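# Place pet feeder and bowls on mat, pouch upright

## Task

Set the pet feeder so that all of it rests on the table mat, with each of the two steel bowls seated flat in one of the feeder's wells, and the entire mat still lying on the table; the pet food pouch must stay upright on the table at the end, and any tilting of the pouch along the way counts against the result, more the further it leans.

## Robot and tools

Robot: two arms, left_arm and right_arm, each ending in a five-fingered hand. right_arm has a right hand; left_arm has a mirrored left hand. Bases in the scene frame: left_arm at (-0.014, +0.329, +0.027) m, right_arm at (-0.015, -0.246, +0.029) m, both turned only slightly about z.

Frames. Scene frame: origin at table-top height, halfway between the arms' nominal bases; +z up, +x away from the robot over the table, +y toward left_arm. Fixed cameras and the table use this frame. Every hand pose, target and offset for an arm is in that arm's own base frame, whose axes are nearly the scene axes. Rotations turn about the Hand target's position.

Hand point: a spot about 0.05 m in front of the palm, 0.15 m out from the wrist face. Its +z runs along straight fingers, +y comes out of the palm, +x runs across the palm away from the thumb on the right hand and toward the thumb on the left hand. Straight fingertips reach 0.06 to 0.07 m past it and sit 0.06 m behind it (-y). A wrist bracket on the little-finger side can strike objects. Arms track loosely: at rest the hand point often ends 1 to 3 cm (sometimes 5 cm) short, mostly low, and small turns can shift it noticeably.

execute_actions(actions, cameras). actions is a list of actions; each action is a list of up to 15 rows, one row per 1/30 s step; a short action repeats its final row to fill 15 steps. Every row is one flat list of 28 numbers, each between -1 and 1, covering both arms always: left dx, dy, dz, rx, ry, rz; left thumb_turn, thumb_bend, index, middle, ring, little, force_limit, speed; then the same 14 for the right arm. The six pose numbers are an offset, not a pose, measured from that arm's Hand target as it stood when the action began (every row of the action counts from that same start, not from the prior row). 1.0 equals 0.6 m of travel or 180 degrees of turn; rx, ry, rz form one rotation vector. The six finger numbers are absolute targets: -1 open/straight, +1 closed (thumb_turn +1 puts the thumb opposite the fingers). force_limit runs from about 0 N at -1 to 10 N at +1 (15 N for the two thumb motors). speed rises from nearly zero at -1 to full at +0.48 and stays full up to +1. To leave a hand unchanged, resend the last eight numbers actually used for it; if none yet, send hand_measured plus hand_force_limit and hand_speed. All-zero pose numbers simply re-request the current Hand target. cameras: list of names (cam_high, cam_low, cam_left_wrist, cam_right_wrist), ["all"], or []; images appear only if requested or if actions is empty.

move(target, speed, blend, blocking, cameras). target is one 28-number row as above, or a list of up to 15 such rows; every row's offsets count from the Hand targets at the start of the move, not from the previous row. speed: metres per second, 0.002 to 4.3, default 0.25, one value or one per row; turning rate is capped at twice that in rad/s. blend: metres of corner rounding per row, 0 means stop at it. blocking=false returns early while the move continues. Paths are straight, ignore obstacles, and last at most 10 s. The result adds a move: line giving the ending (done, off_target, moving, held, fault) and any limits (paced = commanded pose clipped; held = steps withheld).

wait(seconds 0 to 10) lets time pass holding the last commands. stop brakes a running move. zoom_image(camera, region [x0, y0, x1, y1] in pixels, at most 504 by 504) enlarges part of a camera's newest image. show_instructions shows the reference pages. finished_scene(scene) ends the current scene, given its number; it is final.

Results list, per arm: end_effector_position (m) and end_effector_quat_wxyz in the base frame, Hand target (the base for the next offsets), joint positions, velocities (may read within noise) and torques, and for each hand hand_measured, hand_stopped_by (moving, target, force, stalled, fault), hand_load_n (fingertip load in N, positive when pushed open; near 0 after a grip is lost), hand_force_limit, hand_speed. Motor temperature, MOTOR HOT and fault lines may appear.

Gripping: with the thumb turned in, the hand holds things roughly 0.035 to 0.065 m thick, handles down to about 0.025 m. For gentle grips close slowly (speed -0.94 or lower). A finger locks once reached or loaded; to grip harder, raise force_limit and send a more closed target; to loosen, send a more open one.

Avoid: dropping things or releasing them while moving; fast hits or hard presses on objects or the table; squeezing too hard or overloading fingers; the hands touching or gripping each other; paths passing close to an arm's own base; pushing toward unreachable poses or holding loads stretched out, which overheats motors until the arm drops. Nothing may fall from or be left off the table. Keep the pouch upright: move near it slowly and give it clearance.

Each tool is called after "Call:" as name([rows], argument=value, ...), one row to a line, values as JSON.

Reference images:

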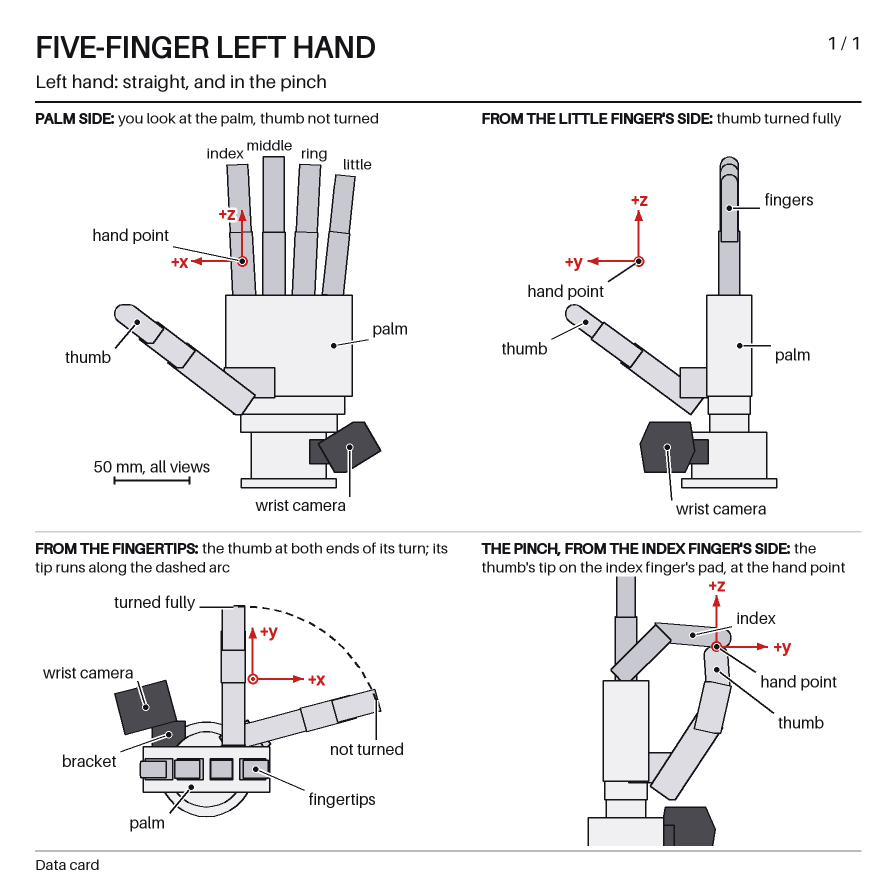

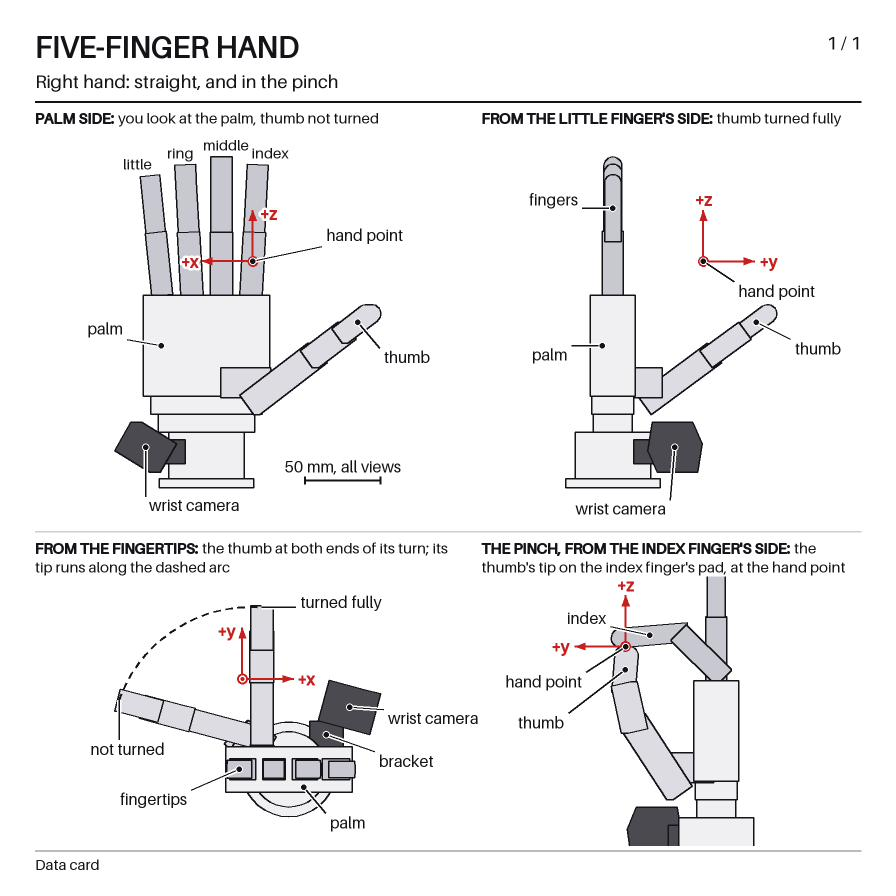

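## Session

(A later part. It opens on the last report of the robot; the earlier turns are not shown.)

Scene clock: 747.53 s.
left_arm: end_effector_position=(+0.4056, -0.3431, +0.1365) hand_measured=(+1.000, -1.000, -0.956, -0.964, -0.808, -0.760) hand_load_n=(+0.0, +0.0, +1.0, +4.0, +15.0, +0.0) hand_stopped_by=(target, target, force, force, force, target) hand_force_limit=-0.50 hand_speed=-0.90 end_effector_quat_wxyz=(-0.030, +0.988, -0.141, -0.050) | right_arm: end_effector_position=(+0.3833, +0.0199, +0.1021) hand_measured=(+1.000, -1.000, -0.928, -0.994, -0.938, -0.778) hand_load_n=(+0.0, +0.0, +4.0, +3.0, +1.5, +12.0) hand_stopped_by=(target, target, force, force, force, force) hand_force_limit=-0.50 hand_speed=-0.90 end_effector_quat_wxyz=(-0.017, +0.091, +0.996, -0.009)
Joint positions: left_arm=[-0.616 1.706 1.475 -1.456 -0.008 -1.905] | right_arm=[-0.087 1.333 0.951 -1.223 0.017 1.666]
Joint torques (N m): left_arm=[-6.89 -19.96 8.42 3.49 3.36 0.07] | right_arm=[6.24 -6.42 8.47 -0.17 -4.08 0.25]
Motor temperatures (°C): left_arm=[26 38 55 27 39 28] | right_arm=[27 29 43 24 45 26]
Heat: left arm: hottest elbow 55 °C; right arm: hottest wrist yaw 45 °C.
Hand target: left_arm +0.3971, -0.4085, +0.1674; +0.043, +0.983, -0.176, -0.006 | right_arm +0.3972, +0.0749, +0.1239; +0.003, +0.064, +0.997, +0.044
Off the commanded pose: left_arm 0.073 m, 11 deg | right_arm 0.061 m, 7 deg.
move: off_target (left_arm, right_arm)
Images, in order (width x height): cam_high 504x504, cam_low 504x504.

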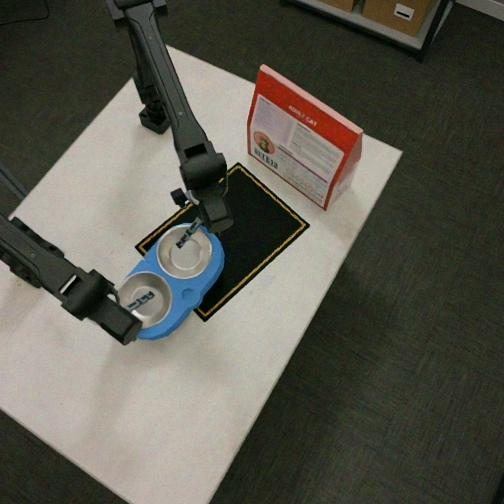

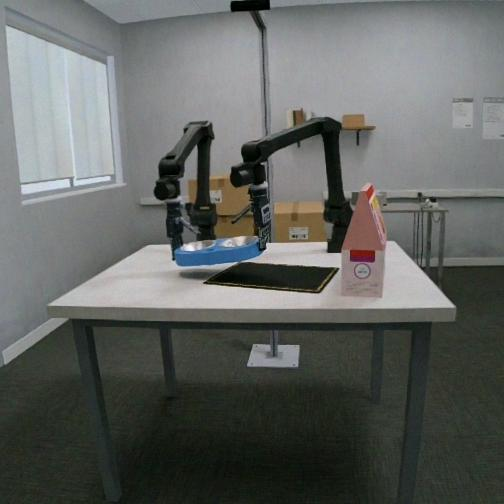

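Call:
move([
  [0.0507,0.3433,-0.05,0,0,0.0222,1,-1,-0.76,-0.76,-0.76,-0.76,-0.5,-0.9,0.0788,0.3382,0.0,0,0,0.0222,1,-1,-0.76,-0.76,-0.76,-0.76,-0.5,-0.9],
], cameras=["cam_low","cam_high"], speed=[0.12])

Scene clock: 761.50 s.
left_arm: end_effector_position=(+0.4279, -0.1567, +0.1154) hand_measured=(+1.000, -1.000, -0.956, -0.964, -0.808, -0.760) hand_load_n=(+0.0, +0.0, +0.0, +0.0, +17.0, +0.0) hand_stopped_by=(target, target, force, force, force, target) hand_force_limit=-0.50 hand_speed=-0.90 end_effector_quat_wxyz=(-0.006, +0.992, -0.118, -0.037) | right_arm: end_effector_position=(+0.4114, +0.2055, +0.0770) hand_measured=(+1.000, -1.000, -0.928, -0.994, -0.936, -0.778) hand_load_n=(+0.0, +0.0, +5.0, +4.5, +0.0, +0.0) hand_stopped_by=(target, target, force, force, force, force) hand_force_limit=-0.50 hand_speed=-0.90 end_effector_quat_wxyz=(-0.048, +0.071, +0.996, -0.020)
Joint positions: left_arm=[-0.219 1.548 1.214 -1.311 -0.005 -1.554] | right_arm=[0.382 1.554 1.119 -1.24 -0.006 2.094]
Joint torques (N m): left_arm=[-5.6 -16.85 6.94 1.62 3.39 -0.03] | right_arm=[5.6 -8.23 13.61 0.99 -2.92 -0.13]
Motor temperatures (°C): left_arm=[27 38 52 27 48 28] | right_arm=[27 29 43 24 54 26]
Heat: left arm: hottest elbow 52 °C; right arm: hottest wrist yaw 54 °C.
Hand target: left_arm +0.4275, -0.2026, +0.1375; +0.044, +0.989, -0.141, -0.004 | right_arm +0.4445, +0.2777, +0.1238; +0.001, +0.030, +0.999, +0.044
Off the commanded pose: left_arm 0.051 m, 7 deg | right_arm 0.092 m, 10 deg.
move: off_target (left_arm, right_arm)
Images, in order (width x height): cam_high 504x504, cam_low 504x504.

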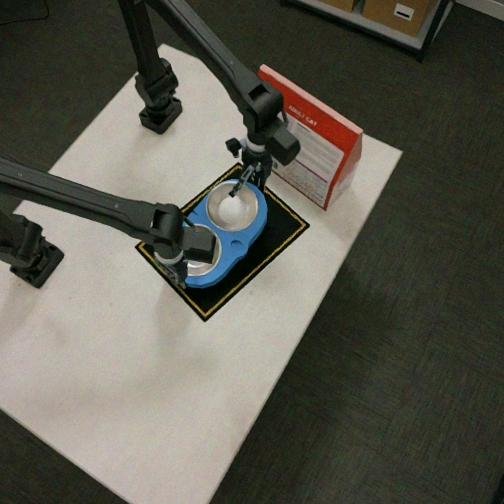

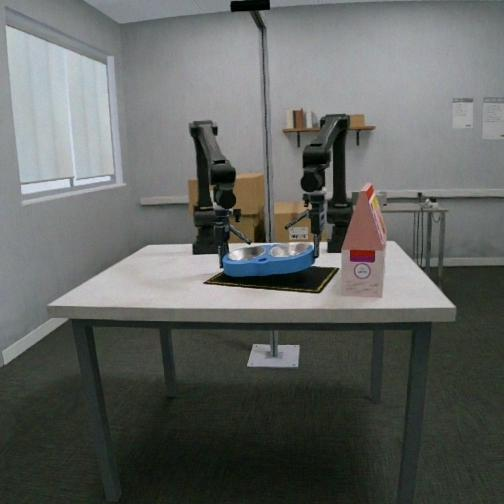

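Call:
move([
  [0,0,-0.129,0,0,0,1,-1,-0.76,-0.76,-0.76,-0.76,-0.5,-0.9,0,0,-0.098,0,0,0,1,-1,-0.76,-0.76,-0.76,-0.76,-0.5,-0.9],
  [0.015,0.1,-0.129,0,0,0,1,-1,-0.76,-0.76,-0.76,-0.76,-0.5,-0.9,-0.06,-0.14,-0.098,0,0,0,1,-1,-0.76,-0.76,-0.76,-0.76,-0.5,-0.9],
  [0.015,0.11,-0.129,0,0,0,1,-1,-1,-1,-1,-1,-0.5,-0.5,-0.07,-0.19,-0.098,0,0,0,1,-1,-1,-1,-1,-1,-0.5,-0.5],
], cameras=["cam_low","cam_high"], speed=[0.07,0.08,0.1])

Call:
zoom_image(camera="cam_low", region=[190, 200, 350, 300])

Call:
zoom_image(camera="cam_high", region=[130, 130, 330, 330])

Scene clock: 794.17 s.
left_arm: end_effector_position=(+0.4338, -0.1415, +0.0659) hand_measured=(+1.000, -1.000, -1.000, -1.000, -1.000, -1.000) hand_load_n=(+0.0, +0.0, +0.0, +0.0, +0.0, +0.0) hand_stopped_by=(target, target, target, target, target, target) hand_force_limit=-0.50 hand_speed=-0.50 end_effector_quat_wxyz=(+0.042, +0.989, -0.141, -0.003) | right_arm: end_effector_position=(+0.4017, +0.1655, +0.0579) hand_measured=(+1.000, -1.000, -1.000, -1.000, -1.000, -1.000) hand_load_n=(+0.0, +0.0, +0.0, +0.0, +0.0, +0.0) hand_stopped_by=(target, target, target, target, target, target) hand_force_limit=-0.50 hand_speed=-0.50 end_effector_quat_wxyz=(-0.006, +0.034, +0.999, +0.042)
Joint positions: left_arm=[-0.138 1.578 1.086 -1.085 0.083 -1.425] | right_arm=[0.244 1.466 0.935 -1.029 -0.085 1.883]
Joint torques (N m): left_arm=[0.21 -12.51 6.16 0.85 0.21 0.12] | right_arm=[-0.91 -7.88 6.24 -0.08 -0.07 -0.16]
Motor temperatures (°C): left_arm=[26 37 49 27 56 28] | right_arm=[27 29 49 24 51 26]
Heat: left arm: hottest wrist yaw 56 °C; right arm: hottest wrist yaw 51 °C.
Hand target: left_arm +0.4364, -0.1364, +0.0599; +0.044, +0.989, -0.141, -0.004 | right_arm +0.4025, +0.1637, +0.0652; +0.001, +0.030, +0.999, +0.044
Off the commanded pose: left_arm 0.008 m, 0 deg | right_arm 0.007 m, 1 deg.
move: done
Images, in order (width x height): cam_high 504x504, cam_low 504x504.

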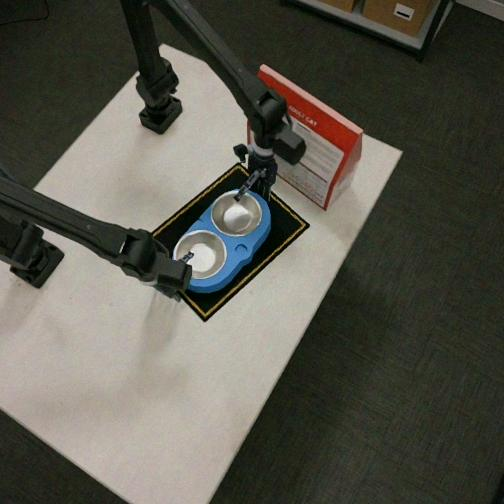

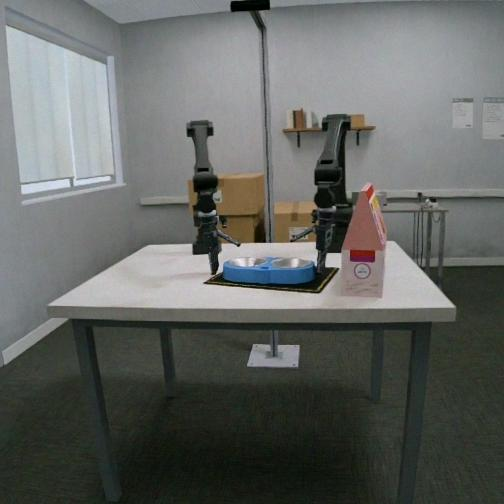

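Scaled by 3.150 from the camera's 504x504 image, which has a finer 720x720 frame.

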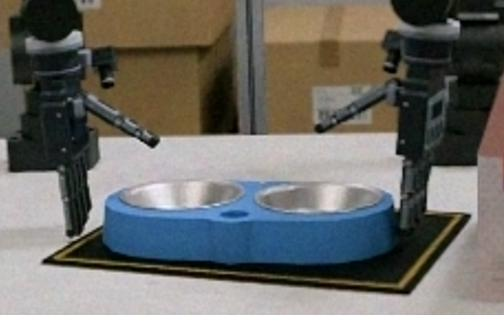

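Scaled by 2.520 from the camera's 504x504 image, which has a finer 720x720 frame.

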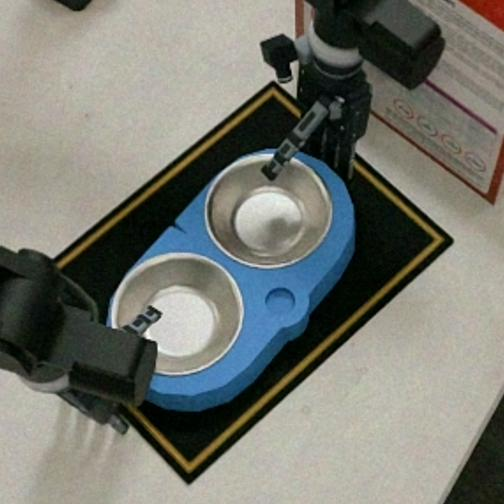

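Call:
move([
  [0,0,0.3,0,0,0,1,-1,-1,-1,-1,-1,-0.5,-0.5,0,-0.02,0.3,0,0,0,1,-1,-1,-1,-1,-1,-0.5,-0.5],
  [-0.1,-0.05,0.35,0,0,0,1,-1,-1,-1,-1,-1,-0.5,-0.5,-0.2,-0.25,0.35,0,0,0,1,-1,-1,-1,-1,-1,-0.5,-0.5],
], cameras=["cam_low","cam_high"], speed=[0.15,0.25], blend=[0.02,0])

Call:
zoom_image(camera="cam_high", region=[130, 130, 330, 330])

Call:
zoom_image(camera="cam_low", region=[190, 200, 350, 300])

Scene clock: 808.60 s.
left_arm: end_effector_position=(+0.3786, -0.1615, +0.2598) hand_measured=(+1.000, -1.000, -1.000, -1.000, -1.000, -1.000) hand_load_n=(+0.0, +0.0, +0.0, +0.0, +0.0, +0.0) hand_stopped_by=(target, target, target, target, target, target) hand_force_limit=-0.50 hand_speed=-0.50 end_effector_quat_wxyz=(+0.043, +0.989, -0.142, -0.011) | right_arm: end_effector_position=(+0.2874, +0.0143, +0.2716) hand_measured=(+1.000, -1.000, -1.000, -1.000, -1.000, -1.000) hand_load_n=(+0.0, +0.0, +0.0, +0.0, +0.0, +0.0) hand_stopped_by=(target, target, target, target, target, target) hand_force_limit=-0.50 hand_speed=-0.50 end_effector_quat_wxyz=(+0.007, +0.032, +0.999, +0.043)
Joint positions: left_arm=[-0.209 1.337 1.357 -1.607 0.086 -1.495] | right_arm=[-0.234 1.01 1.131 -1.696 -0.086 1.402]
Joint torques (N m): left_arm=[-2.08 -11.93 8.27 0.06 0.13 -0.16] | right_arm=[-1.2 -3.19 7.15 -0.31 -0.19 -0.14]
Motor temperatures (°C): left_arm=[26 37 48 27 46 28] | right_arm=[27 29 47 24 45 26]
Heat: left arm: hottest elbow 48 °C; right arm: hottest elbow 47 °C.
Hand target: left_arm +0.3764, -0.1664, +0.2700; +0.044, +0.989, -0.141, -0.004 | right_arm +0.2826, +0.0137, +0.2752; +0.001, +0.030, +0.999, +0.044
Off the commanded pose: left_arm 0.011 m, 1 deg | right_arm 0.006 m, 1 deg.
joint sent to its limit (right arm) — joint 4 (wrist pitch), lower limit. The joint targets still meet the commanded pose.
move: off_target (left_arm)
Images, in order (width x height): cam_high 504x504, cam_low 504x504.

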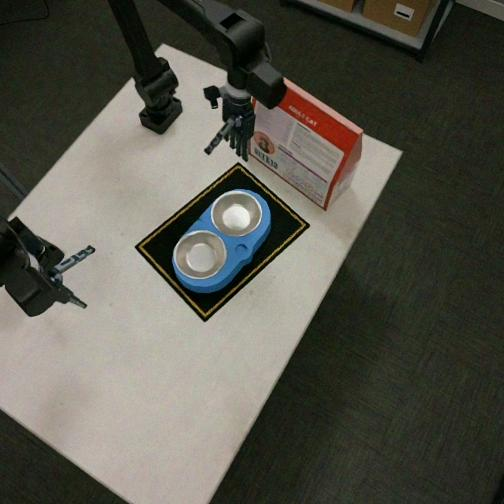

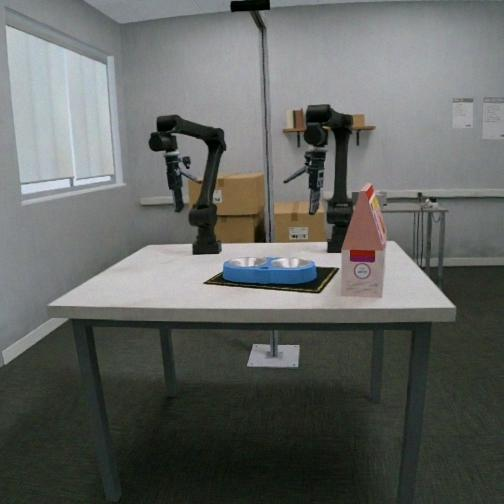

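Scaled by 2.520 from the camera's 504x504 image, which has a finer 720x720 frame.

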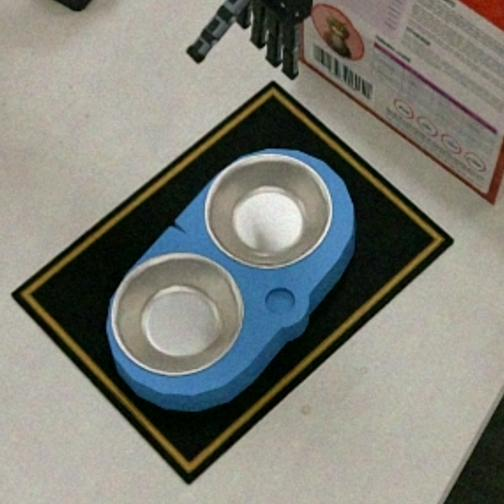

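Scaled by 3.150 from the camera's 504x504 image, which has a finer 720x720 frame.

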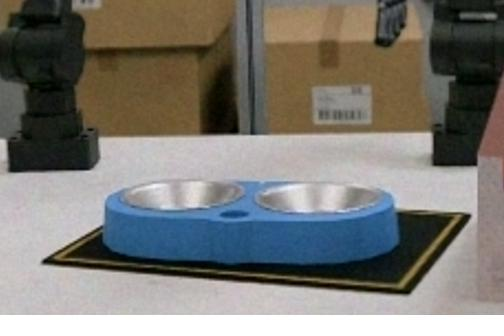

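Call:
finished_scene(scene=3)

The scene is finished: the task was done.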